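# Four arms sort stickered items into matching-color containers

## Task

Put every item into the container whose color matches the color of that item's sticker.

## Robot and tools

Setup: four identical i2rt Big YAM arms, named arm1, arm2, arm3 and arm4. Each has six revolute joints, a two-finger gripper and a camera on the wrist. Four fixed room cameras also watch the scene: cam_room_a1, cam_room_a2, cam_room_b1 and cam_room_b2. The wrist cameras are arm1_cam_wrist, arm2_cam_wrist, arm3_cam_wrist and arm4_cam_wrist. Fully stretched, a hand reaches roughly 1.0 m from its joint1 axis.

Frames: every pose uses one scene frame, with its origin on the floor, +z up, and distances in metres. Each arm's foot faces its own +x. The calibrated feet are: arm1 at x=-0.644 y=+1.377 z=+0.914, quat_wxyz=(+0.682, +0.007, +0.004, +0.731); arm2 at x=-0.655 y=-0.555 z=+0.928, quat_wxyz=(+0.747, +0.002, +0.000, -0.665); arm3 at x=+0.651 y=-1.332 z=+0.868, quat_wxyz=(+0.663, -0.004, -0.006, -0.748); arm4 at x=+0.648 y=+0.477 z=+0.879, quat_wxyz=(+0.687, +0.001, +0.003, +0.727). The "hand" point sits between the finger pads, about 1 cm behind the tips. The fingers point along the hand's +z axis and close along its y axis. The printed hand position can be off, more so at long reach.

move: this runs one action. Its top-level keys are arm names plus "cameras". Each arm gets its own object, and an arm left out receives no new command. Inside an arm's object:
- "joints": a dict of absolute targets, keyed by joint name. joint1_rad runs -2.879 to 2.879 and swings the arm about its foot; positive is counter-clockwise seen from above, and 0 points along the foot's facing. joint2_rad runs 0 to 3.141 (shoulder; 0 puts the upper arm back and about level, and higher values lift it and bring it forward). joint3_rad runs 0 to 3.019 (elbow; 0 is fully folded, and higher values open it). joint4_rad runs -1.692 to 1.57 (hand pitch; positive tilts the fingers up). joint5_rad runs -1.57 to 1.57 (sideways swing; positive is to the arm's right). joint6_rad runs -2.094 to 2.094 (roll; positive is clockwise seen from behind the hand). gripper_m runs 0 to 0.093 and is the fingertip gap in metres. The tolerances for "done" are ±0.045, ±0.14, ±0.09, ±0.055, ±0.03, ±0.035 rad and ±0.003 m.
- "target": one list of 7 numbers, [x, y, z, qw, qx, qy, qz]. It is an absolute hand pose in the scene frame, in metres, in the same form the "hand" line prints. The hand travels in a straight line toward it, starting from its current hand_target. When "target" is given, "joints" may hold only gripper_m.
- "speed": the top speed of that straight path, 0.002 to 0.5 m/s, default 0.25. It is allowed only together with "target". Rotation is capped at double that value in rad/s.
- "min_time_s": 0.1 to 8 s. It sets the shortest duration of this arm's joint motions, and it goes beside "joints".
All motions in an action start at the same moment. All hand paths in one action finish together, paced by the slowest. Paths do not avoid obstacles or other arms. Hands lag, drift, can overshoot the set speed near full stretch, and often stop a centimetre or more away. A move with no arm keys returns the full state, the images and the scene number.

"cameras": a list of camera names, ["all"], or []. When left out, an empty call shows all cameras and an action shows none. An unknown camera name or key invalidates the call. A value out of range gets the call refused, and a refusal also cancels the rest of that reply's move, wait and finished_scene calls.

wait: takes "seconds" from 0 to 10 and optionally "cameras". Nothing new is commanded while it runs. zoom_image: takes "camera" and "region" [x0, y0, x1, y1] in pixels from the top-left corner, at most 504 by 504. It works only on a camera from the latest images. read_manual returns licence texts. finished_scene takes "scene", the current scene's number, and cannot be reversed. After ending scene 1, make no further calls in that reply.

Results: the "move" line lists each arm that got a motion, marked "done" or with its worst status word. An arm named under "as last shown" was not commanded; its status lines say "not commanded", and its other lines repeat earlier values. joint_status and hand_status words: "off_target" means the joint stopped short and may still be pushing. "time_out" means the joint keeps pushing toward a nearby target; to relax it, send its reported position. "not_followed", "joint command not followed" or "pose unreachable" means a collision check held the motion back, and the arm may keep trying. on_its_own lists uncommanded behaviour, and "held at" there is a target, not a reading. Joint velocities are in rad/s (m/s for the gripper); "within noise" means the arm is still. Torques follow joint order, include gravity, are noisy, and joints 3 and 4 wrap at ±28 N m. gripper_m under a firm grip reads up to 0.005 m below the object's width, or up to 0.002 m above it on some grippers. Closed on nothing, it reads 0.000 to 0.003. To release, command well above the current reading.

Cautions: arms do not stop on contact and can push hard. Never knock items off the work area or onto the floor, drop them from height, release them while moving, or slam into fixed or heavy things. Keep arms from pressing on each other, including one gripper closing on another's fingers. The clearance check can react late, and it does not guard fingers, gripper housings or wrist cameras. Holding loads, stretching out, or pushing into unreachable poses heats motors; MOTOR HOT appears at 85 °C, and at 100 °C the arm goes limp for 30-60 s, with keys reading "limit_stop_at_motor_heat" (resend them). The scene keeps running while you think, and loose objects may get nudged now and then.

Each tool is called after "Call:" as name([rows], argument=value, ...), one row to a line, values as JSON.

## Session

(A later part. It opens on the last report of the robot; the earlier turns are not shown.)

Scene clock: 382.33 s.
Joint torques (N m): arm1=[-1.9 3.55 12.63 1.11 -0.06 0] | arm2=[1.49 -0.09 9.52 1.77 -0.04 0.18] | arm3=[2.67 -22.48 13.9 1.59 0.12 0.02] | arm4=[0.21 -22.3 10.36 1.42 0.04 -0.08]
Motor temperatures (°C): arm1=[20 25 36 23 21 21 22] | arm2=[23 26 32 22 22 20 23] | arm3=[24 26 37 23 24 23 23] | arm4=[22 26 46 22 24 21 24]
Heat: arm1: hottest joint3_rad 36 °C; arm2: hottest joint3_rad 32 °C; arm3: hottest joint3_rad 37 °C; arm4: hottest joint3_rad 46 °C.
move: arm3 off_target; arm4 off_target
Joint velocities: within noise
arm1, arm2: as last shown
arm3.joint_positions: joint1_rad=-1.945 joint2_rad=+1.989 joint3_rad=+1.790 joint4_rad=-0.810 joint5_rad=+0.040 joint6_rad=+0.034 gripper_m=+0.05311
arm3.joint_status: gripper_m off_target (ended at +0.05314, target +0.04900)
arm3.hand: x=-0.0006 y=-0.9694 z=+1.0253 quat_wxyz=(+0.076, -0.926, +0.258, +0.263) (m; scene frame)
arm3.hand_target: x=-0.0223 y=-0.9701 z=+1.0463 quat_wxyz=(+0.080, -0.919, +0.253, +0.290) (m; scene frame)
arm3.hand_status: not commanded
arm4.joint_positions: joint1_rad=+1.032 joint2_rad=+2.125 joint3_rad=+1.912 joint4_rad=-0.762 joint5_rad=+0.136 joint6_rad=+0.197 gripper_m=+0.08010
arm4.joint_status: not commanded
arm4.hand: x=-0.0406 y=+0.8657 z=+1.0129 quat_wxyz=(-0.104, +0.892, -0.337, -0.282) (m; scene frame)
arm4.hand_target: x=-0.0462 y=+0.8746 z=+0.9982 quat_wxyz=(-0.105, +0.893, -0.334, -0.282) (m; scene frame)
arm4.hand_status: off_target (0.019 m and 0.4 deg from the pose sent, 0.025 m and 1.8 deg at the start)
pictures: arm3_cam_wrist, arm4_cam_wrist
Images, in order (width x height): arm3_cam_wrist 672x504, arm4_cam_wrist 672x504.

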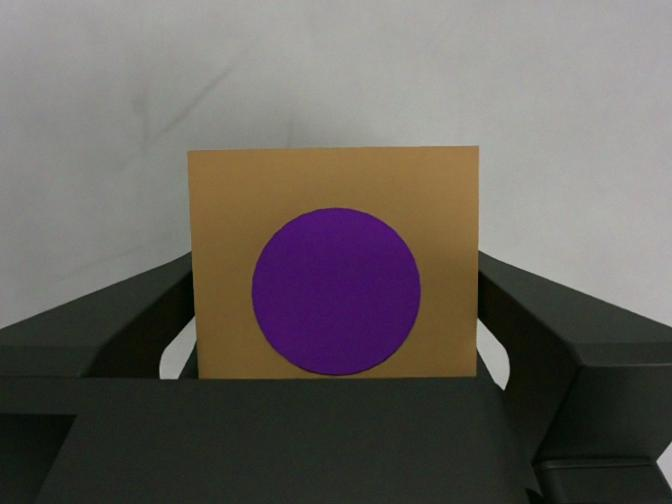

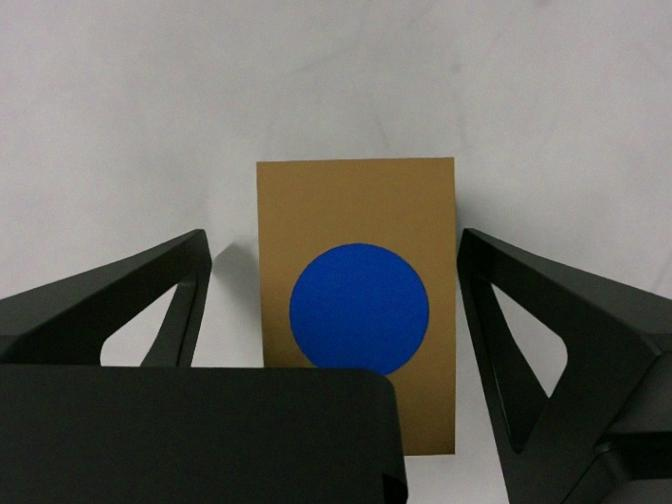

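Call:
move(arm3={"target":[-0.010,-0.976,1.13,0.0799,-0.9194,0.2533,0.2899],"speed":0.1}, arm4={"target":[-0.034,0.870,0.983,0.1053,-0.8933,0.3340,0.2817],"speed":0.06}, cameras=["arm3_cam_wrist","arm4_cam_wrist"])

Scene clock: 387.43 s.
Joint torques (N m): arm1=[-2.2 3.43 12.63 1.39 -0.02 0] | arm2=[1.61 -0.15 9.55 1.8 -0.04 0.18] | arm3=[2.73 -24.76 14.06 0.81 0.12 0.02] | arm4=[0.38 -23.3 7.28 1.26 0.01 -0.01]
Motor temperatures (°C): arm1=[20 25 36 23 21 21 22] | arm2=[23 26 32 22 22 20 23] | arm3=[24 26 38 23 24 23 23] | arm4=[22 26 45 22 24 21 24]
Heat: arm1: hottest joint3_rad 36 °C; arm2: hottest joint3_rad 32 °C; arm3: hottest joint3_rad 38 °C; arm4: hottest joint3_rad 45 °C.
move: arm3 off_target; arm4 off_target
Joint velocities: within noise
arm1, arm2: as last shown
arm3.joint_positions: joint1_rad=-1.945 joint2_rad=+1.950 joint3_rad=+1.908 joint4_rad=-0.975 joint5_rad=+0.040 joint6_rad=+0.034 gripper_m=+0.05311
arm3.joint_status: not commanded
arm3.hand: x=+0.0054 y=-0.9718 z=+1.0920 quat_wxyz=(+0.075, -0.927, +0.259, +0.260) (m; scene frame)
arm3.hand_target: x=-0.0081 y=-0.9769 z=+1.1298 quat_wxyz=(+0.080, -0.919, +0.253, +0.290) (m; scene frame)
arm3.hand_status: off_target (0.041 m and 3.7 deg from the pose sent, 0.105 m and 3.2 deg at the start)
arm4.joint_positions: joint1_rad=+1.031 joint2_rad=+2.112 joint3_rad=+1.870 joint4_rad=-0.692 joint5_rad=+0.137 joint6_rad=+0.187 gripper_m=+0.08009
arm4.joint_status: not commanded
arm4.hand: x=-0.0419 y=+0.8674 z=+1.0114 quat_wxyz=(-0.108, +0.887, -0.333, -0.301) (m; scene frame)
arm4.hand_target: x=-0.0335 y=+0.8697 z=+0.9835 quat_wxyz=(-0.105, +0.893, -0.334, -0.282) (m; scene frame)
arm4.hand_status: off_target (0.030 m and 2.3 deg from the pose sent, 0.031 m and 0.4 deg at the start)
pictures: arm3_cam_wrist, arm4_cam_wrist
Images, in order (width x height): arm3_cam_wrist 672x504, arm4_cam_wrist 672x504.

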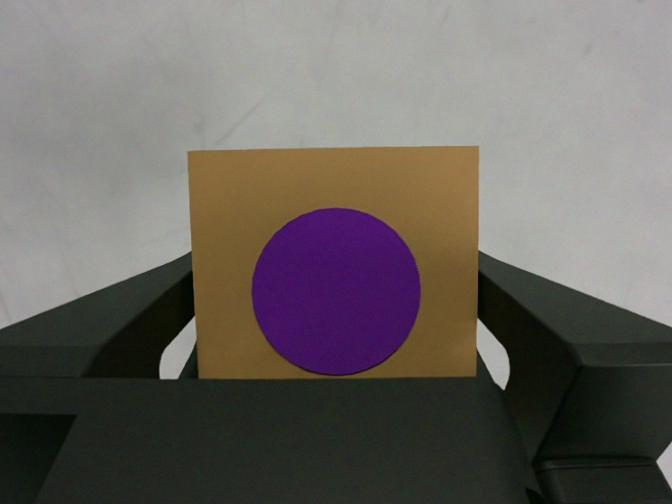

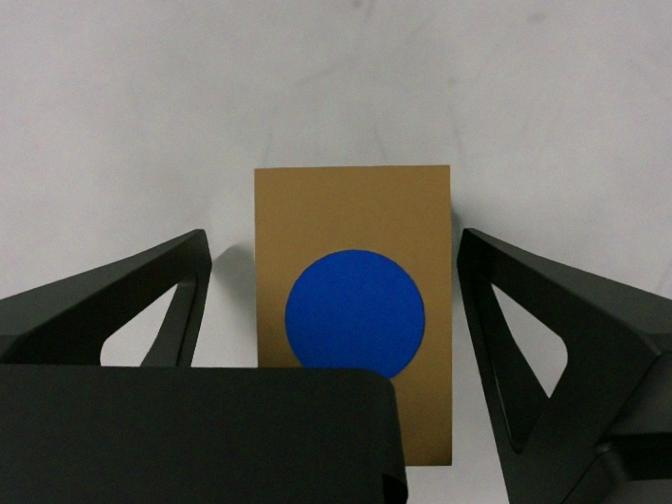

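Call:
wait(seconds=0.1, cameras=["cam_room_a2","cam_room_b2"])

Call:
zoom_image(camera="cam_room_a2", region=[320, 120, 460, 240])

Call:
zoom_image(camera="cam_room_b2", region=[270, 150, 390, 250])

Scene clock: 398.43 s.
Joint torques (N m): arm1=[-2.26 2.2 12.52 1.18 -0.04 -0.03] | arm2=[1.38 -0.09 9.54 1.81 -0.05 0.17] | arm3=[2.49 -24.7 14.09 0.8 0.13 0.01] | arm4=[0.09 -23.41 7.28 1.14 -0.01 -0.06]
Motor temperatures (°C): arm1=[20 25 36 23 21 21 22] | arm2=[23 26 31 22 22 20 23] | arm3=[24 26 39 23 24 23 24] | arm4=[22 27 44 22 24 21 24]
Heat: arm1: hottest joint3_rad 36 °C; arm2: hottest joint3_rad 31 °C; arm3: hottest joint3_rad 39 °C; arm4: hottest joint3_rad 44 °C.
Joint velocities: within noise
arm1.joint_positions: joint1_rad=-2.360 joint2_rad=+0.502 joint3_rad=+0.981 joint4_rad=-1.089 joint5_rad=-0.009 joint6_rad=+0.000 gripper_m=+0.08494
arm1.joint_status: not commanded
arm1.hand: x=-0.4377 y=+1.2024 z=+1.3168 quat_wxyz=(-0.427, -0.310, -0.834, +0.161) (m; scene frame)
arm1.hand_target: x=-0.4405 y=+1.2033 z=+1.3252 quat_wxyz=(-0.431, -0.310, -0.832, +0.163) (m; scene frame)
arm1.hand_status: not commanded
arm2.joint_positions: joint1_rad=+0.912 joint2_rad=+0.504 joint3_rad=+1.014 joint4_rad=-1.084 joint5_rad=+0.007 joint6_rad=-0.008 gripper_m=+0.07993
arm2.joint_status: not commanded
arm2.hand: x=-0.4301 y=-0.6944 z=+1.3529 quat_wxyz=(-0.460, -0.234, -0.847, +0.131) (m; scene frame)
arm2.hand_target: x=-0.4307 y=-0.6907 z=+1.3427 quat_wxyz=(-0.450, -0.236, -0.853, +0.123) (m; scene frame)
arm2.hand_status: not commanded
arm3.joint_positions: joint1_rad=-1.945 joint2_rad=+1.950 joint3_rad=+1.908 joint4_rad=-0.975 joint5_rad=+0.040 joint6_rad=+0.034 gripper_m=+0.05311
arm3.joint_status: not commanded
arm3.hand: x=+0.0054 y=-0.9718 z=+1.0920 quat_wxyz=(+0.075, -0.927, +0.259, +0.260) (m; scene frame)
arm3.hand_target: x=-0.0081 y=-0.9769 z=+1.1298 quat_wxyz=(+0.080, -0.919, +0.253, +0.290) (m; scene frame)
arm3.hand_status: off_target (0.041 m and 3.7 deg from the pose sent, 0.105 m and 3.2 deg at the start)
arm4.joint_positions: joint1_rad=+1.031 joint2_rad=+2.112 joint3_rad=+1.870 joint4_rad=-0.692 joint5_rad=+0.137 joint6_rad=+0.187 gripper_m=+0.08009
arm4.joint_status: not commanded
arm4.hand: x=-0.0419 y=+0.8674 z=+1.0114 quat_wxyz=(-0.108, +0.887, -0.333, -0.301) (m; scene frame)
arm4.hand_target: x=-0.0335 y=+0.8697 z=+0.9835 quat_wxyz=(-0.105, +0.893, -0.334, -0.282) (m; scene frame)
arm4.hand_status: off_target (0.030 m and 2.3 deg from the pose sent, 0.031 m and 0.4 deg at the start)
wait: 0.10 s; at rest from the start
pictures: cam_room_a2, cam_room_b2
Images, in order (width x height): cam_room_a2 672x504, cam_room_b2 672x504.

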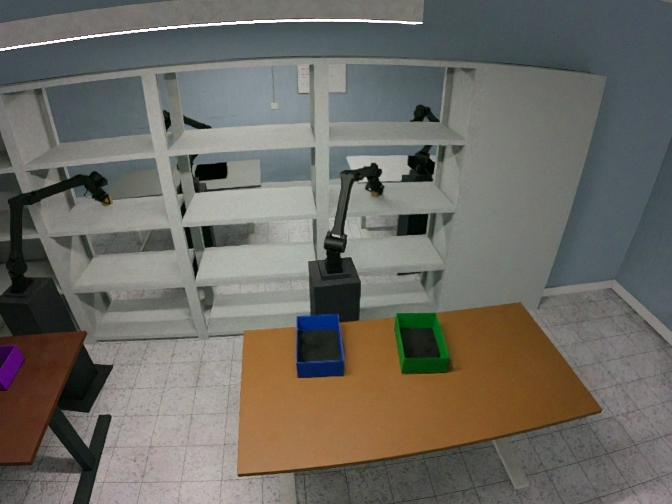

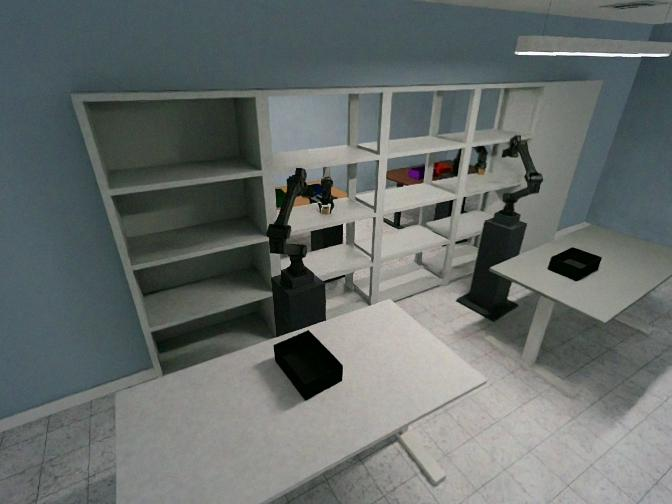

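Scaled by 3.600.

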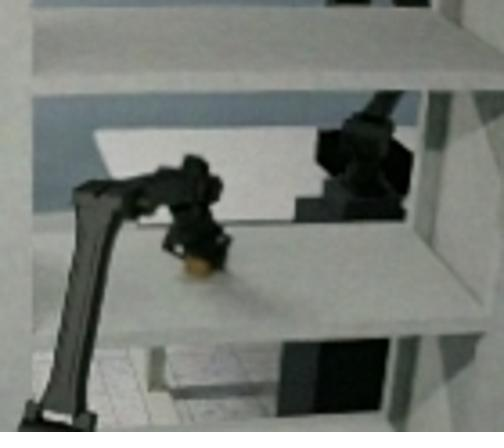

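Scaled by 4.200.

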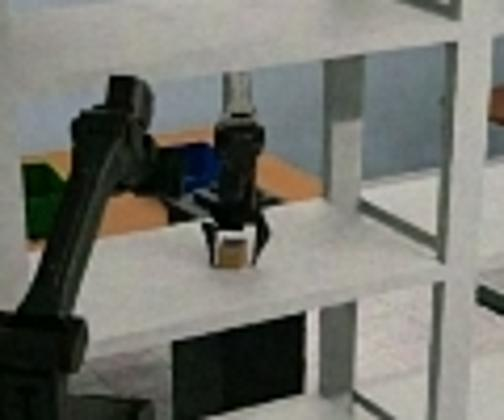

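Call:
move(arm3={"target":[0.19,-1.066,1.155,0.0799,-0.9194,0.2533,0.2899],"speed":0.15}, arm4={"target":[-0.036,0.866,1.014,0.1053,-0.8933,0.3340,0.2817],"speed":0.06}, cameras=["arm3_cam_wrist","arm4_cam_wrist"])

Scene clock: 405.33 s.
Joint torques (N m): arm1=[-2.49 3.19 12.64 1.24 -0.06 0] | arm2=[1.55 -0.09 9.54 1.77 -0.05 0.18] | arm3=[0.62 -13.51 9.21 1.36 -0.06 -0.11] | arm4=[0.85 -24.47 10.39 -0.1 0.12 0.06]
Motor temperatures (°C): arm1=[20 24 36 23 21 21 22] | arm2=[23 26 31 22 22 20 23] | arm3=[24 26 39 23 24 23 24] | arm4=[22 28 43 22 24 21 24]
Heat: arm1: hottest joint3_rad 36 °C; arm2: hottest joint3_rad 31 °C; arm3: hottest joint3_rad 39 °C; arm4: hottest joint3_rad 43 °C.
move: arm3 done; arm4 done
Joint velocities: within noise
arm1, arm2: as last shown
arm3.joint_positions: joint1_rad=-1.945 joint2_rad=+1.353 joint3_rad=+1.296 joint4_rad=-0.903 joint5_rad=+0.030 joint6_rad=+0.027 gripper_m=+0.05311
arm3.joint_status: not commanded
arm3.hand: x=+0.1869 y=-1.0710 z=+1.1534 quat_wxyz=(+0.077, -0.921, +0.252, +0.287) (m; scene frame)
arm3.hand_target: x=+0.1900 y=-1.0660 z=+1.1551 quat_wxyz=(+0.080, -0.919, +0.253, +0.290) (m; scene frame)
arm3.hand_status: done (0.006 m and 0.5 deg from the pose sent, 0.217 m and 3.7 deg at the start)
arm4.joint_positions: joint1_rad=+1.031 joint2_rad=+2.106 joint3_rad=+1.870 joint4_rad=-0.726 joint5_rad=+0.137 joint6_rad=+0.185 gripper_m=+0.08009
arm4.joint_status: not commanded
arm4.hand: x=-0.0358 y=+0.8642 z=+1.0111 quat_wxyz=(-0.107, +0.892, -0.332, -0.287) (m; scene frame)
arm4.hand_target: x=-0.0358 y=+0.8660 z=+1.0140 quat_wxyz=(-0.105, +0.893, -0.334, -0.282) (m; scene frame)
arm4.hand_status: done (0.003 m and 0.7 deg from the pose sent, 0.007 m and 2.3 deg at the start)
pictures: arm3_cam_wrist, arm4_cam_wrist
Images, in order (width x height): arm3_cam_wrist 672x504, arm4_cam_wrist 672x504.

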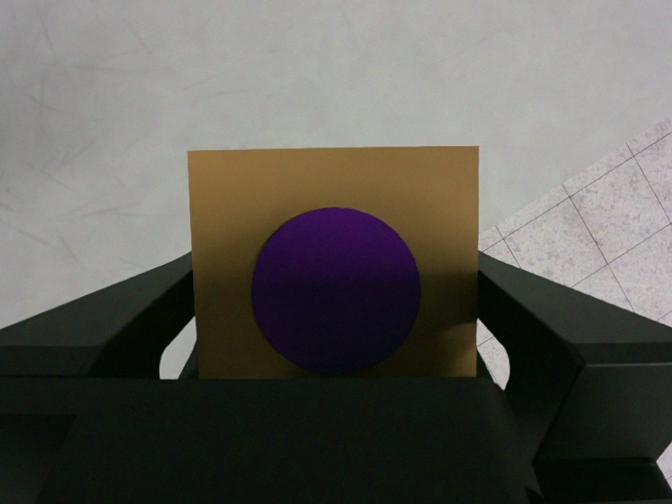

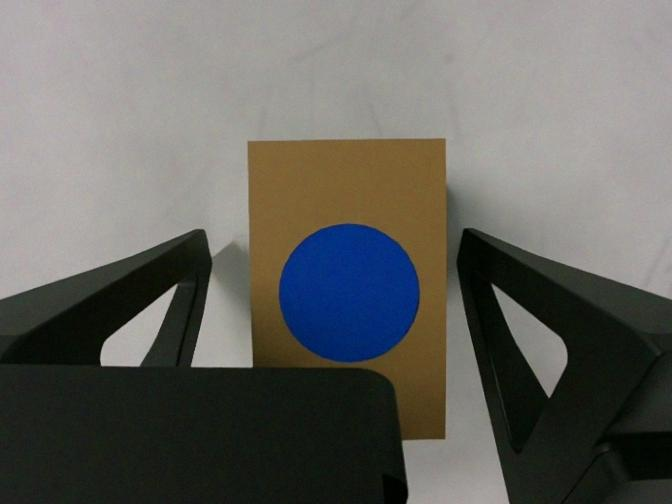

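Call:
move(arm3={"joints":{"joint2_rad":0.5,"joint3_rad":1.0,"joint4_rad":-1.2},"min_time_s":3}, arm4={"joints":{"gripper_m":0.037}}, cameras=["arm3_cam_wrist","arm4_cam_wrist"])

Scene clock: 413.53 s.
Joint torques (N m): arm1=[-2.43 3.37 12.46 1.31 -0.08 -0.05] | arm2=[1.67 -0.15 9.54 1.77 -0.04 0.19] | arm3=[0.44 1.03 8.62 1.36 -0.07 -0.13] | arm4=[1.85 -24.12 10.44 0.29 -0.03 0.08]
Motor temperatures (°C): arm1=[20 24 36 23 21 21 22] | arm2=[23 26 31 22 22 20 23] | arm3=[24 26 38 23 24 23 24] | arm4=[22 27 44 22 24 21 25]
Heat: arm1: hottest joint3_rad 36 °C; arm2: hottest joint3_rad 31 °C; arm3: hottest joint3_rad 38 °C; arm4: hottest joint3_rad 44 °C.
move: arm3 done; arm4 off_target
Joint velocities: within noise
arm1, arm2: as last shown
arm3.joint_positions: joint1_rad=-1.945 joint2_rad=+0.500 joint3_rad=+1.004 joint4_rad=-1.197 joint5_rad=+0.030 joint6_rad=+0.027 gripper_m=+0.05311
arm3.joint_status: all done
arm3.hand: x=+0.4355 y=-1.2037 z=+1.2631 quat_wxyz=(+0.106, -0.874, +0.242, +0.408) (m; scene frame)
arm3.hand_target: x=+0.4372 y=-1.2018 z=+1.2606 quat_wxyz=(+0.108, -0.875, +0.244, +0.404) (m; scene frame)
arm3.hand_status: not commanded
arm4.joint_positions: joint1_rad=+1.026 joint2_rad=+2.104 joint3_rad=+1.870 joint4_rad=-0.734 joint5_rad=+0.141 joint6_rad=+0.184 gripper_m=+0.04443
arm4.joint_status: gripper_m off_target (ended at +0.04445, target +0.03700)
arm4.hand: x=-0.0323 y=+0.8673 z=+1.0113 quat_wxyz=(-0.109, +0.892, -0.335, -0.284) (m; scene frame)
arm4.hand_target: x=-0.0359 y=+0.8660 z=+1.0141 quat_wxyz=(-0.105, +0.893, -0.334, -0.282) (m; scene frame)
arm4.hand_status: not commanded
pictures: arm3_cam_wrist, arm4_cam_wrist
Images, in order (width x height): arm3_cam_wrist 672x504, arm4_cam_wrist 672x504.

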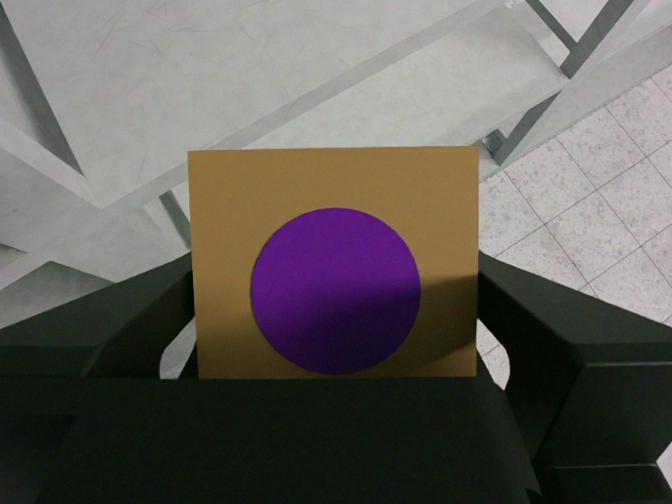

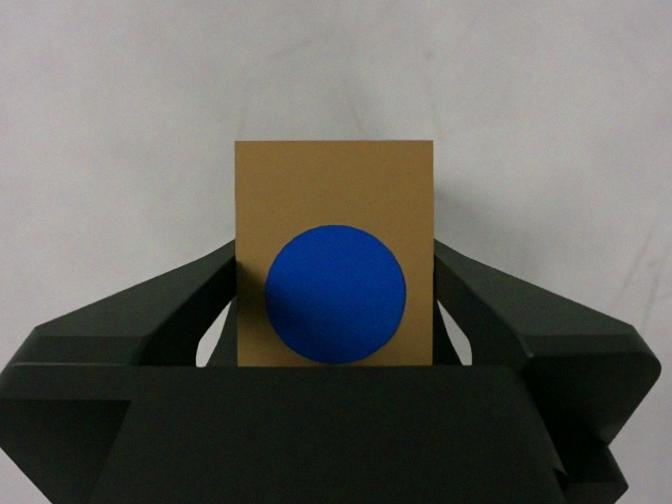

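Call:
move(arm3={"joints":{"joint1_rad":0},"min_time_s":4.5}, arm4={"target":[-0.030,0.862,1.12,0.1053,-0.8933,0.3340,0.2817],"speed":0.1}, cameras=["arm4_cam_wrist","arm3_cam_wrist"])

Call:
move(arm3={"joints":{"joint1_rad":1.75,"joint2_rad":1.3,"joint3_rad":1.4,"joint4_rad":-1.0,"joint5_rad":0,"joint6_rad":0},"min_time_s":4.5}, arm4={"target":[0.20,0.73,1.155,0.1053,-0.8933,0.3340,0.2817],"speed":0.15}, cameras=["arm4_cam_wrist","arm3_cam_wrist","cam_room_a1"])

Scene clock: 434.10 s.
Joint torques (N m): arm1=[-2.43 3.14 12.66 1.22 -0.08 0.03] | arm2=[1.61 -0.15 9.52 1.74 -0.05 0.19] | arm3=[2.02 1.49 8.5 1.4 0.07 -0.12] | arm4=[1.08 -25.88 12.71 0.53 0.06 0.09]
Motor temperatures (°C): arm1=[20 24 36 23 21 21 22] | arm2=[23 25 31 22 22 20 23] | arm3=[24 25 36 23 24 23 24] | arm4=[22 27 44 22 24 21 26]
Heat: arm1: hottest joint3_rad 36 °C; arm2: hottest joint3_rad 31 °C; arm3: hottest joint3_rad 36 °C; arm4: hottest joint3_rad 44 °C.
move: arm3 done; arm4 off_target
Joint velocities: within noise
arm1, arm2: as last shown
arm3.joint_positions: joint1_rad=-0.011 joint2_rad=+0.500 joint3_rad=+1.004 joint4_rad=-1.197 joint5_rad=+0.026 joint6_rad=+0.026 gripper_m=+0.05304
arm3.joint_status: all done
arm3.hand: x=+0.6130 y=-1.5708 z=+1.2684 quat_wxyz=(-0.280, -0.690, -0.581, +0.327) (m; scene frame)
arm3.hand_target: x=+0.6156 y=-1.5706 z=+1.2659 quat_wxyz=(-0.279, -0.686, -0.588, +0.325) (m; scene frame)
arm3.hand_status: not commanded
arm4.joint_positions: joint1_rad=+1.026 joint2_rad=+2.068 joint3_rad=+2.023 joint4_rad=-0.986 joint5_rad=+0.139 joint6_rad=+0.184 gripper_m=+0.04443
arm4.joint_status: not commanded
arm4.hand: x=-0.0199 y=+0.8608 z=+1.0835 quat_wxyz=(-0.104, +0.901, -0.335, -0.254) (m; scene frame)
arm4.hand_target: x=-0.0285 y=+0.8612 z=+1.1198 quat_wxyz=(-0.105, +0.893, -0.334, -0.282) (m; scene frame)
arm4.hand_status: off_target (0.038 m and 3.3 deg from the pose sent, 0.109 m and 0.5 deg at the start)
pictures: arm3_cam_wrist, arm4_cam_wrist
Images, in order (width x height): arm3_cam_wrist 672x504, arm4_cam_wrist 672x504.

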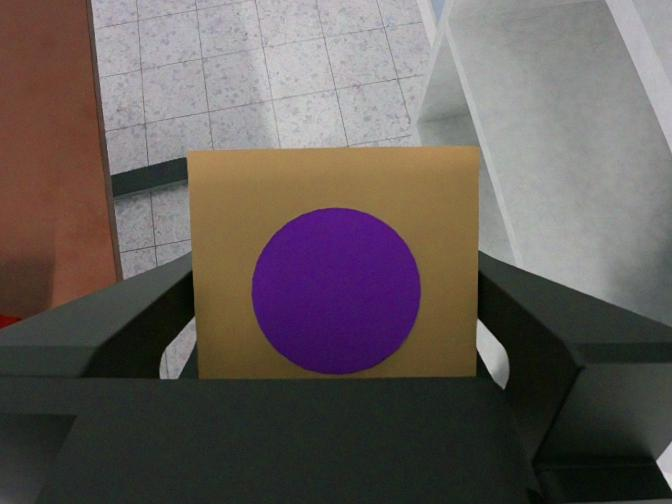

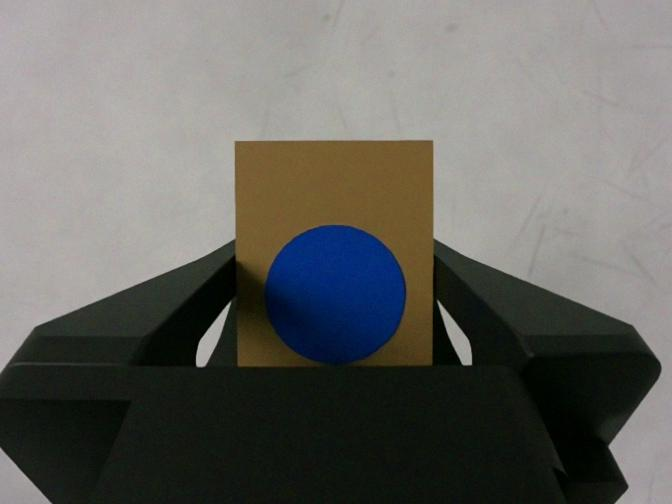

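Scene clock: 438.97 s.
Joint torques (N m): arm1=[-2.61 3.14 12.59 1.35 -0.03 0.03] | arm2=[1.49 -0.09 9.52 1.78 -0.04 0.17] | arm3=[1.32 -11.75 14.82 1.85 0.01 -0.12] | arm4=[1.38 -12.98 9.48 0.83 0.33 0.2]
Motor temperatures (°C): arm1=[20 24 36 23 21 21 22] | arm2=[23 25 31 22 22 20 23] | arm3=[24 25 36 23 24 23 24] | arm4=[22 27 44 22 24 21 26]
Heat: arm1: hottest joint3_rad 36 °C; arm2: hottest joint3_rad 31 °C; arm3: hottest joint3_rad 36 °C; arm4: hottest joint3_rad 44 °C.
move: arm3 done; arm4 done
Joint velocities: within noise
arm1, arm2: as last shown
arm3.joint_positions: joint1_rad=+1.747 joint2_rad=+1.298 joint3_rad=+1.336 joint4_rad=-1.017 joint5_rad=+0.001 joint6_rad=+0.007 gripper_m=+0.05298
arm3.joint_status: all done
arm3.hand: x=+1.1551 y=-1.2999 z=+1.1903 quat_wxyz=(-0.292, +0.025, -0.956, -0.002) (m; scene frame)
arm3.hand_target: x=+1.1699 y=-1.2967 z=+1.2248 quat_wxyz=(-0.329, +0.030, -0.944, -0.003) (m; scene frame)
arm3.hand_status: not commanded
arm4.joint_positions: joint1_rad=+1.047 joint2_rad=+1.334 joint3_rad=+1.229 joint4_rad=-0.880 joint5_rad=+0.146 joint6_rad=+0.194 gripper_m=+0.04442
arm4.joint_status: not commanded
arm4.hand: x=+0.2010 y=+0.7330 z=+1.1496 quat_wxyz=(-0.106, +0.896, -0.331, -0.277) (m; scene frame)
arm4.hand_target: x=+0.2000 y=+0.7299 z=+1.1550 quat_wxyz=(-0.105, +0.893, -0.334, -0.282) (m; scene frame)
arm4.hand_status: done (0.006 m and 0.7 deg from the pose sent, 0.266 m and 3.3 deg at the start)
pictures: arm3_cam_wrist, arm4_cam_wrist, cam_room_a1
Images, in order (width x height): arm3_cam_wrist 672x504, arm4_cam_wrist 672x504, cam_room_a1 672x504.

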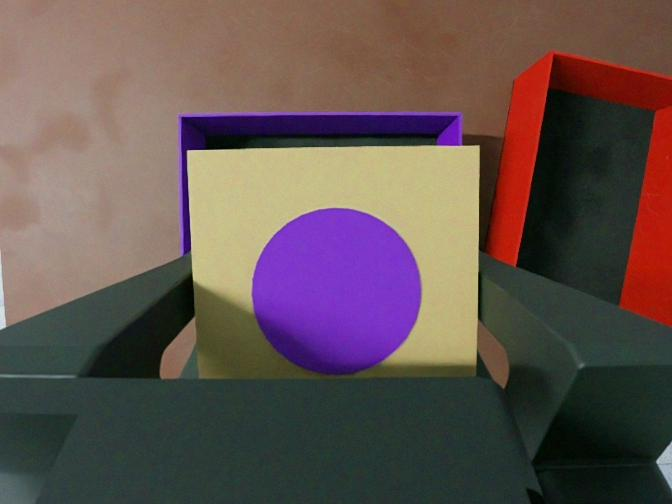

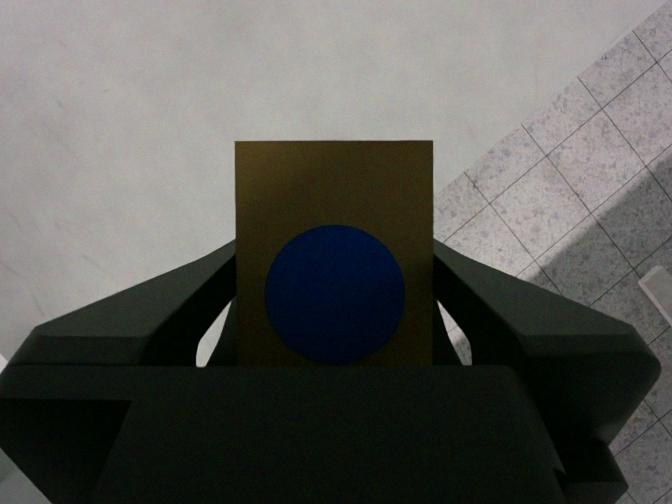

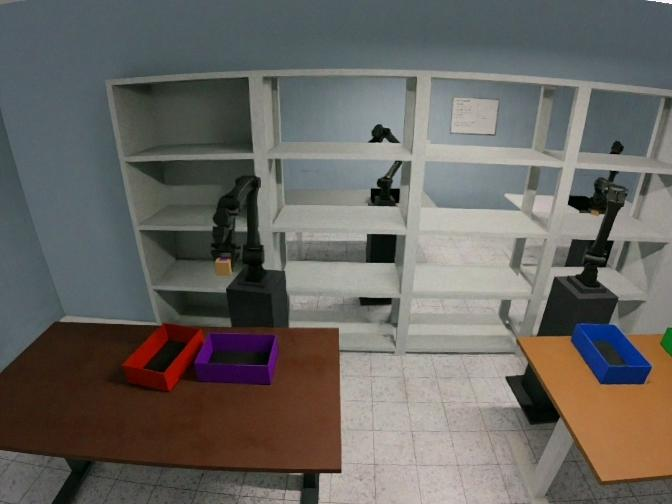

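Call:
move(arm3={"target":[1.18,-1.282,0.88,0.2755,-0.0293,0.9608,0.0084],"speed":0.15}, arm4={"joints":{"joint2_rad":0.5,"joint3_rad":1.0,"joint4_rad":-1.2},"min_time_s":3}, cameras=["arm3_cam_wrist","cam_room_a1"])

Call:
zoom_image(camera="cam_room_a1", region=[140, 240, 320, 400])

Scene clock: 458.67 s.
Joint torques (N m): arm1=[-2.2 2.84 12.53 1.14 -0.09 0.01] | arm2=[1.55 -0.15 9.54 1.77 -0.04 0.18] | arm3=[2.02 -15.33 6.71 1.76 0.15 0.02] | arm4=[1.08 1.03 8.59 1.06 0.28 0.19]
Motor temperatures (°C): arm1=[20 24 36 23 21 21 22] | arm2=[23 25 31 22 22 20 23] | arm3=[24 25 37 23 24 23 25] | arm4=[22 26 43 22 24 21 26]
Heat: arm1: hottest joint3_rad 36 °C; arm2: hottest joint3_rad 31 °C; arm3: hottest joint3_rad 37 °C; arm4: hottest joint3_rad 43 °C.
move: arm3 done; arm4 done
Joint velocities: within noise
arm1, arm2: as last shown
arm3.joint_positions: joint1_rad=+1.773 joint2_rad=+1.694 joint3_rad=+0.887 joint4_rad=-0.225 joint5_rad=+0.004 joint6_rad=+0.029 gripper_m=+0.05298
arm3.joint_status: not commanded
arm3.hand: x=+1.1766 y=-1.2898 z=+0.8769 quat_wxyz=(-0.266, +0.026, -0.964, -0.006) (m; scene frame)
arm3.hand_target: x=+1.1799 y=-1.2820 z=+0.8801 quat_wxyz=(-0.275, +0.029, -0.961, -0.009) (m; scene frame)
arm3.hand_status: done (0.009 m and 1.2 deg from the pose sent, 0.312 m and 2.2 deg at the start)
arm4.joint_positions: joint1_rad=+1.047 joint2_rad=+0.505 joint3_rad=+0.998 joint4_rad=-1.191 joint5_rad=+0.146 joint6_rad=+0.194 gripper_m=+0.04442
arm4.joint_status: all done
arm4.hand: x=+0.4397 y=+0.6135 z=+1.2756 quat_wxyz=(-0.121, +0.844, -0.324, -0.410) (m; scene frame)
arm4.hand_target: x=+0.4415 y=+0.6112 z=+1.2761 quat_wxyz=(-0.118, +0.843, -0.327, -0.410) (m; scene frame)
arm4.hand_status: not commanded
pictures: arm3_cam_wrist, cam_room_a1
Images, in order (width x height): arm3_cam_wrist 672x504, cam_room_a1 672x504.

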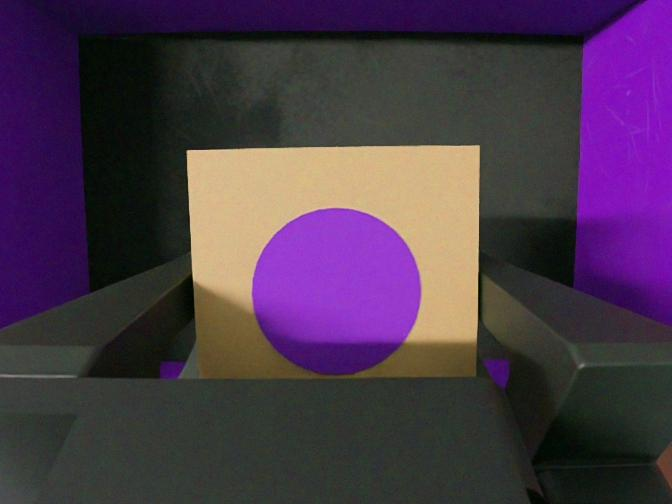

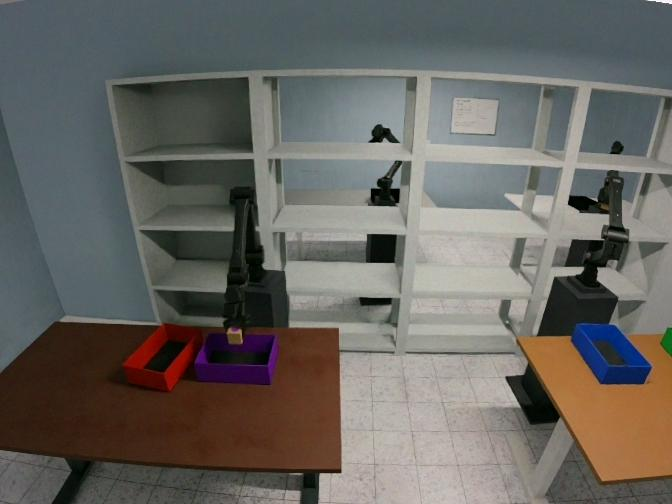

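Scaled by 2.800.

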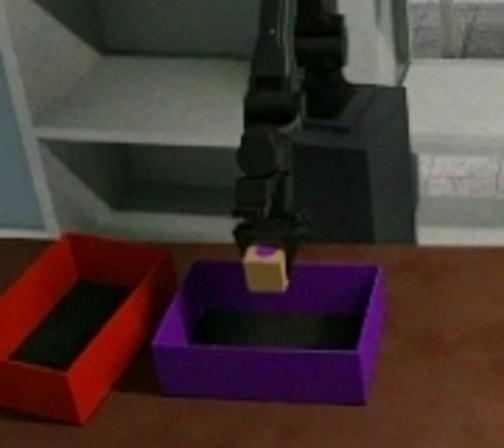

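Call:
move(arm3={"target":[1.188,-1.279,0.785,0.2755,-0.0293,0.9608,0.0084],"speed":0.1}, arm4={"joints":{"joint1_rad":0,"joint5_rad":0,"joint6_rad":0},"min_time_s":3}, cameras=["arm3_cam_wrist"])

Call:
move(arm3={"target":[1.188,-1.279,0.760,0.2755,-0.0293,0.9608,0.0084],"speed":0.05}, arm4={"joints":{"joint1_rad":-1.90,"joint2_rad":1.3,"joint3_rad":1.4,"joint4_rad":-1.0},"min_time_s":4.5}, cameras=["arm3_cam_wrist","arm4_cam_wrist","cam_room_a1"])

Call:
zoom_image(camera="cam_room_a1", region=[140, 240, 320, 400])

Scene clock: 470.23 s.
Joint torques (N m): arm1=[-1.9 2.78 12.68 1.24 0.01 0.01] | arm2=[1.49 -0.09 9.54 1.78 -0.04 0.17] | arm3=[2.2 -16.56 5.29 1.77 0.15 0.03] | arm4=[0.56 0.5 8.64 0.95 -0.04 -0.09]
Motor temperatures (°C): arm1=[20 24 37 23 21 21 22] | arm2=[23 25 31 22 22 20 23] | arm3=[24 25 36 23 24 23 25] | arm4=[22 25 41 22 24 21 26]
Heat: arm1: hottest joint3_rad 37 °C; arm2: hottest joint3_rad 31 °C; arm3: hottest joint3_rad 36 °C; arm4: hottest joint3_rad 41 °C.
move: arm3 done; arm4 done
Joint velocities: within noise
arm1, arm2: as last shown
arm3.joint_positions: joint1_rad=+1.781 joint2_rad=+1.932 joint3_rad=+0.876 joint4_rad=+0.026 joint5_rad=+0.008 joint6_rad=+0.036 gripper_m=+0.05298
arm3.joint_status: not commanded
arm3.hand: x=+1.1838 y=-1.2867 z=+0.7829 quat_wxyz=(-0.267, +0.026, -0.963, -0.006) (m; scene frame)
arm3.hand_target: x=+1.1879 y=-1.2789 z=+0.7851 quat_wxyz=(-0.276, +0.029, -0.961, -0.009) (m; scene frame)
arm3.hand_status: done (0.009 m and 1.1 deg from the pose sent, 0.093 m and 1.2 deg at the start)
arm4.joint_positions: joint1_rad=+0.004 joint2_rad=+0.505 joint3_rad=+0.998 joint4_rad=-1.191 joint5_rad=+0.004 joint6_rad=+0.015 gripper_m=+0.04444
arm4.joint_status: all done
arm4.hand: x=+0.6358 y=+0.7280 z=+1.2731 quat_wxyz=(-0.286, +0.654, -0.628, -0.309) (m; scene frame)
arm4.hand_target: x=+0.6362 y=+0.7253 z=+1.2735 quat_wxyz=(-0.287, +0.659, -0.624, -0.307) (m; scene frame)
arm4.hand_status: not commanded
pictures: arm3_cam_wrist
Images, in order (width x height): arm3_cam_wrist 672x504.

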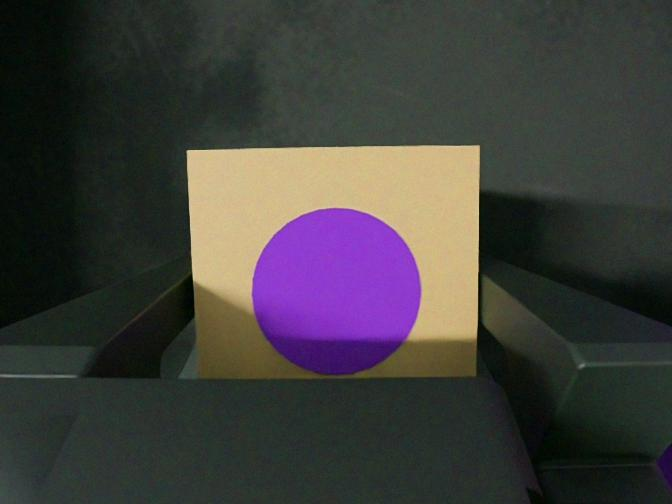

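Scene clock: 475.10 s.
Joint torques (N m): arm1=[-2.43 2.2 12.63 1.21 -0.04 0.01] | arm2=[1.55 -0.09 9.54 1.77 -0.05 0.17] | arm3=[2.2 -16.5 5.08 1.8 0.15 0.03] | arm4=[1.55 -10.52 13.3 1.61 0.01 -0.11]
Motor temperatures (°C): arm1=[20 24 37 23 21 21 22] | arm2=[23 25 31 22 22 20 23] | arm3=[24 25 35 23 24 23 25] | arm4=[22 25 42 22 24 21 26]
Heat: arm1: hottest joint3_rad 37 °C; arm2: hottest joint3_rad 31 °C; arm3: hottest joint3_rad 35 °C; arm4: hottest joint3_rad 42 °C.
move: arm3 done; arm4 done
Joint velocities: within noise
arm1, arm2: as last shown
arm3.joint_positions: joint1_rad=+1.782 joint2_rad=+1.994 joint3_rad=+0.876 joint4_rad=+0.089 joint5_rad=+0.009 joint6_rad=+0.037 gripper_m=+0.05298
arm3.joint_status: not commanded
arm3.hand: x=+1.1832 y=-1.2870 z=+0.7592 quat_wxyz=(-0.267, +0.026, -0.963, -0.006) (m; scene frame)
arm3.hand_target: x=+1.1879 y=-1.2789 z=+0.7600 quat_wxyz=(-0.275, +0.029, -0.961, -0.009) (m; scene frame)
arm3.hand_status: done (0.009 m and 1.1 deg from the pose sent, 0.025 m and 1.1 deg at the start)
arm4.joint_positions: joint1_rad=-1.906 joint2_rad=+1.289 joint3_rad=+1.340 joint4_rad=-1.018 joint5_rad=+0.002 joint6_rad=+0.014 gripper_m=+0.04445
arm4.joint_status: all done
arm4.hand: x=+1.1337 y=+0.3390 z=+1.2058 quat_wxyz=(-0.292, -0.139, -0.945, +0.042) (m; scene frame)
arm4.hand_target: x=+1.1504 y=+0.3379 z=+1.2345 quat_wxyz=(-0.324, -0.128, -0.936, +0.047) (m; scene frame)
arm4.hand_status: not commanded
pictures: arm3_cam_wrist, arm4_cam_wrist, cam_room_a1
Images, in order (width x height): arm3_cam_wrist 672x504, arm4_cam_wrist 672x504, cam_room_a1 672x504.

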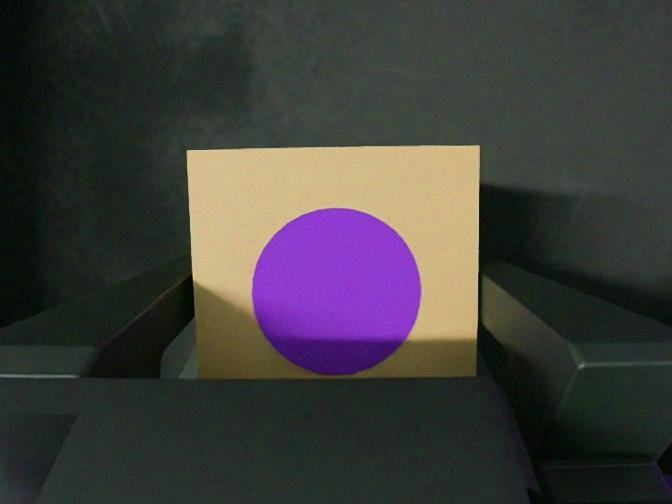

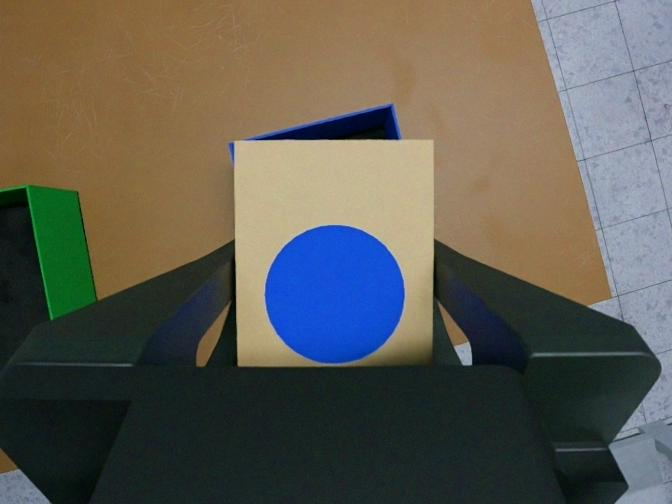

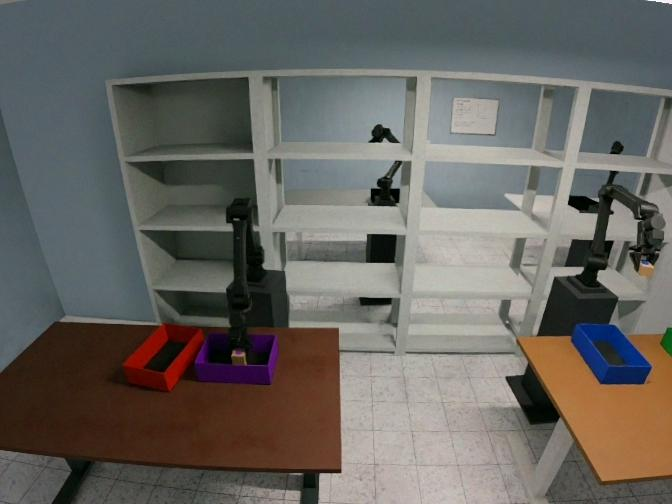

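Scaled by 2.800.

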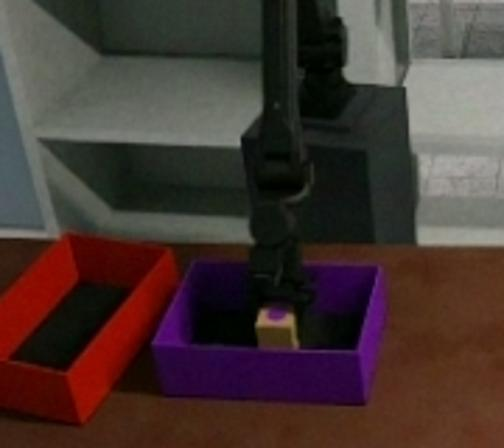

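Call:
move(arm3={"target":[1.188,-1.279,0.747,0.2755,-0.0293,0.9608,0.0084],"speed":0.04}, arm4={"target":[1.142,0.335,0.88,0.3039,0.0216,0.9524,-0.0069],"speed":0.15}, cameras=["arm4_cam_wrist","cam_room_a1","cam_room_a2"])

Call:
zoom_image(camera="cam_room_a1", region=[190, 310, 290, 390])

Call:
zoom_image(camera="cam_room_a2", region=[260, 260, 420, 400])

Scene clock: 488.63 s.
Joint torques (N m): arm1=[-2.08 2.9 12.79 1.33 -0.04 0.03] | arm2=[1.49 -0.03 9.52 1.83 -0.05 0.18] | arm3=[2.14 -15.91 5.14 1.81 0.13 0.03] | arm4=[0.32 -13.16 6.46 1.55 -0.16 -0.09]
Motor temperatures (°C): arm1=[20 24 37 23 21 21 22] | arm2=[23 25 32 22 22 20 23] | arm3=[24 25 33 23 24 23 25] | arm4=[22 25 43 22 24 21 26]
Heat: arm1: hottest joint3_rad 37 °C; arm2: hottest joint3_rad 32 °C; arm3: hottest joint3_rad 33 °C; arm4: hottest joint3_rad 43 °C.
move: arm3 done; arm4 done
Joint velocities: within noise
arm1.joint_positions: joint1_rad=-2.360 joint2_rad=+0.502 joint3_rad=+0.981 joint4_rad=-1.089 joint5_rad=-0.009 joint6_rad=+0.000 gripper_m=+0.08494
arm1.joint_status: not commanded
arm1.hand: x=-0.4377 y=+1.2024 z=+1.3168 quat_wxyz=(-0.427, -0.310, -0.834, +0.161) (m; scene frame)
arm1.hand_target: x=-0.4405 y=+1.2033 z=+1.3252 quat_wxyz=(-0.431, -0.310, -0.832, +0.163) (m; scene frame)
arm1.hand_status: not commanded
arm2.joint_positions: joint1_rad=+0.912 joint2_rad=+0.504 joint3_rad=+1.014 joint4_rad=-1.084 joint5_rad=+0.007 joint6_rad=-0.008 gripper_m=+0.07993
arm2.joint_status: not commanded
arm2.hand: x=-0.4301 y=-0.6944 z=+1.3529 quat_wxyz=(-0.460, -0.234, -0.847, +0.131) (m; scene frame)
arm2.hand_target: x=-0.4307 y=-0.6907 z=+1.3427 quat_wxyz=(-0.450, -0.236, -0.853, +0.123) (m; scene frame)
arm2.hand_status: not commanded
arm3.joint_positions: joint1_rad=+1.782 joint2_rad=+2.023 joint3_rad=+0.876 joint4_rad=+0.120 joint5_rad=+0.009 joint6_rad=+0.037 gripper_m=+0.05298
arm3.joint_status: not commanded
arm3.hand: x=+1.1829 y=-1.2870 z=+0.7486 quat_wxyz=(-0.269, +0.026, -0.963, -0.006) (m; scene frame)
arm3.hand_target: x=+1.1878 y=-1.2789 z=+0.7471 quat_wxyz=(-0.275, +0.029, -0.961, -0.008) (m; scene frame)
arm3.hand_status: done (0.010 m and 0.9 deg from the pose sent, 0.015 m and 1.1 deg at the start)
arm4.joint_positions: joint1_rad=-1.957 joint2_rad=+1.673 joint3_rad=+0.796 joint4_rad=-0.109 joint5_rad=-0.167 joint6_rad=-0.223 gripper_m=+0.04445
arm4.joint_status: not commanded
arm4.hand: x=+1.1375 y=+0.3396 z=+0.8790 quat_wxyz=(-0.296, -0.027, -0.955, +0.003) (m; scene frame)
arm4.hand_target: x=+1.1420 y=+0.3349 z=+0.8802 quat_wxyz=(-0.304, -0.022, -0.952, +0.007) (m; scene frame)
arm4.hand_status: done (0.007 m and 1.2 deg from the pose sent, 0.326 m and 14.1 deg at the start)
pictures: arm4_cam_wrist, cam_room_a1, cam_room_a2
Images, in order (width x height): arm4_cam_wrist 672x504, cam_room_a1 672x504, cam_room_a2 672x504.

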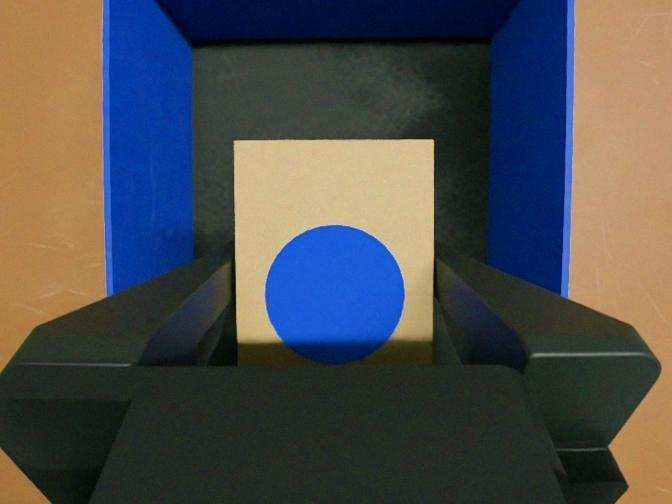

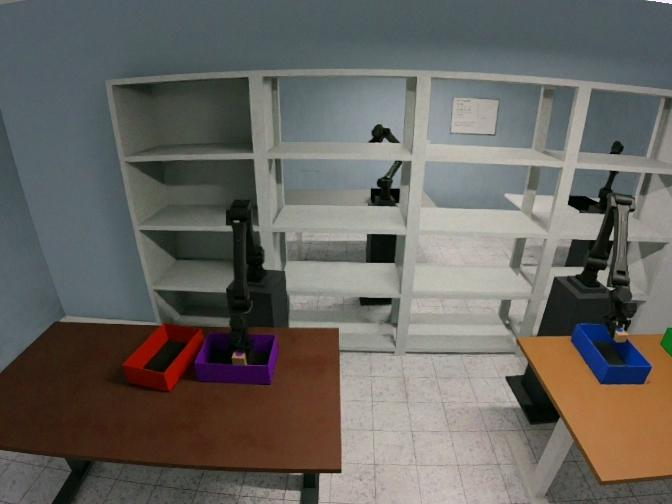

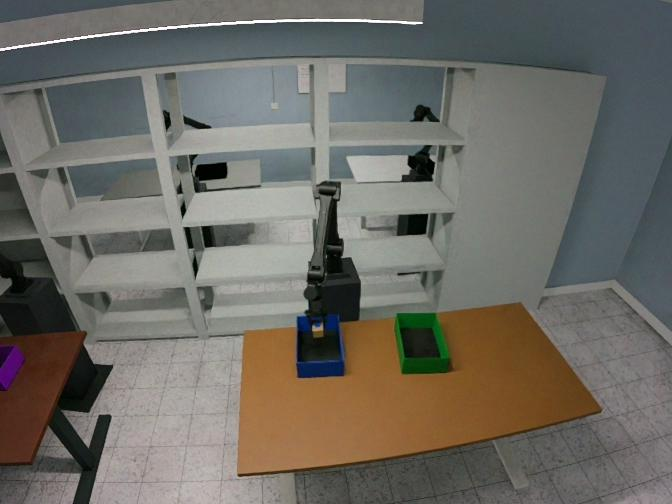

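Scaled by 5.040.

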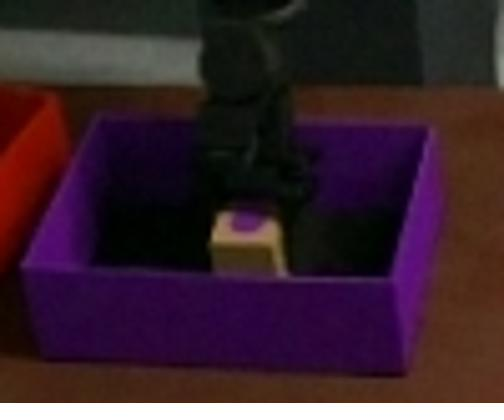

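Scaled by 3.150.

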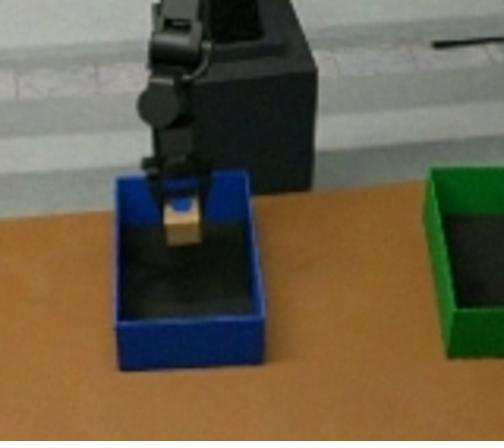

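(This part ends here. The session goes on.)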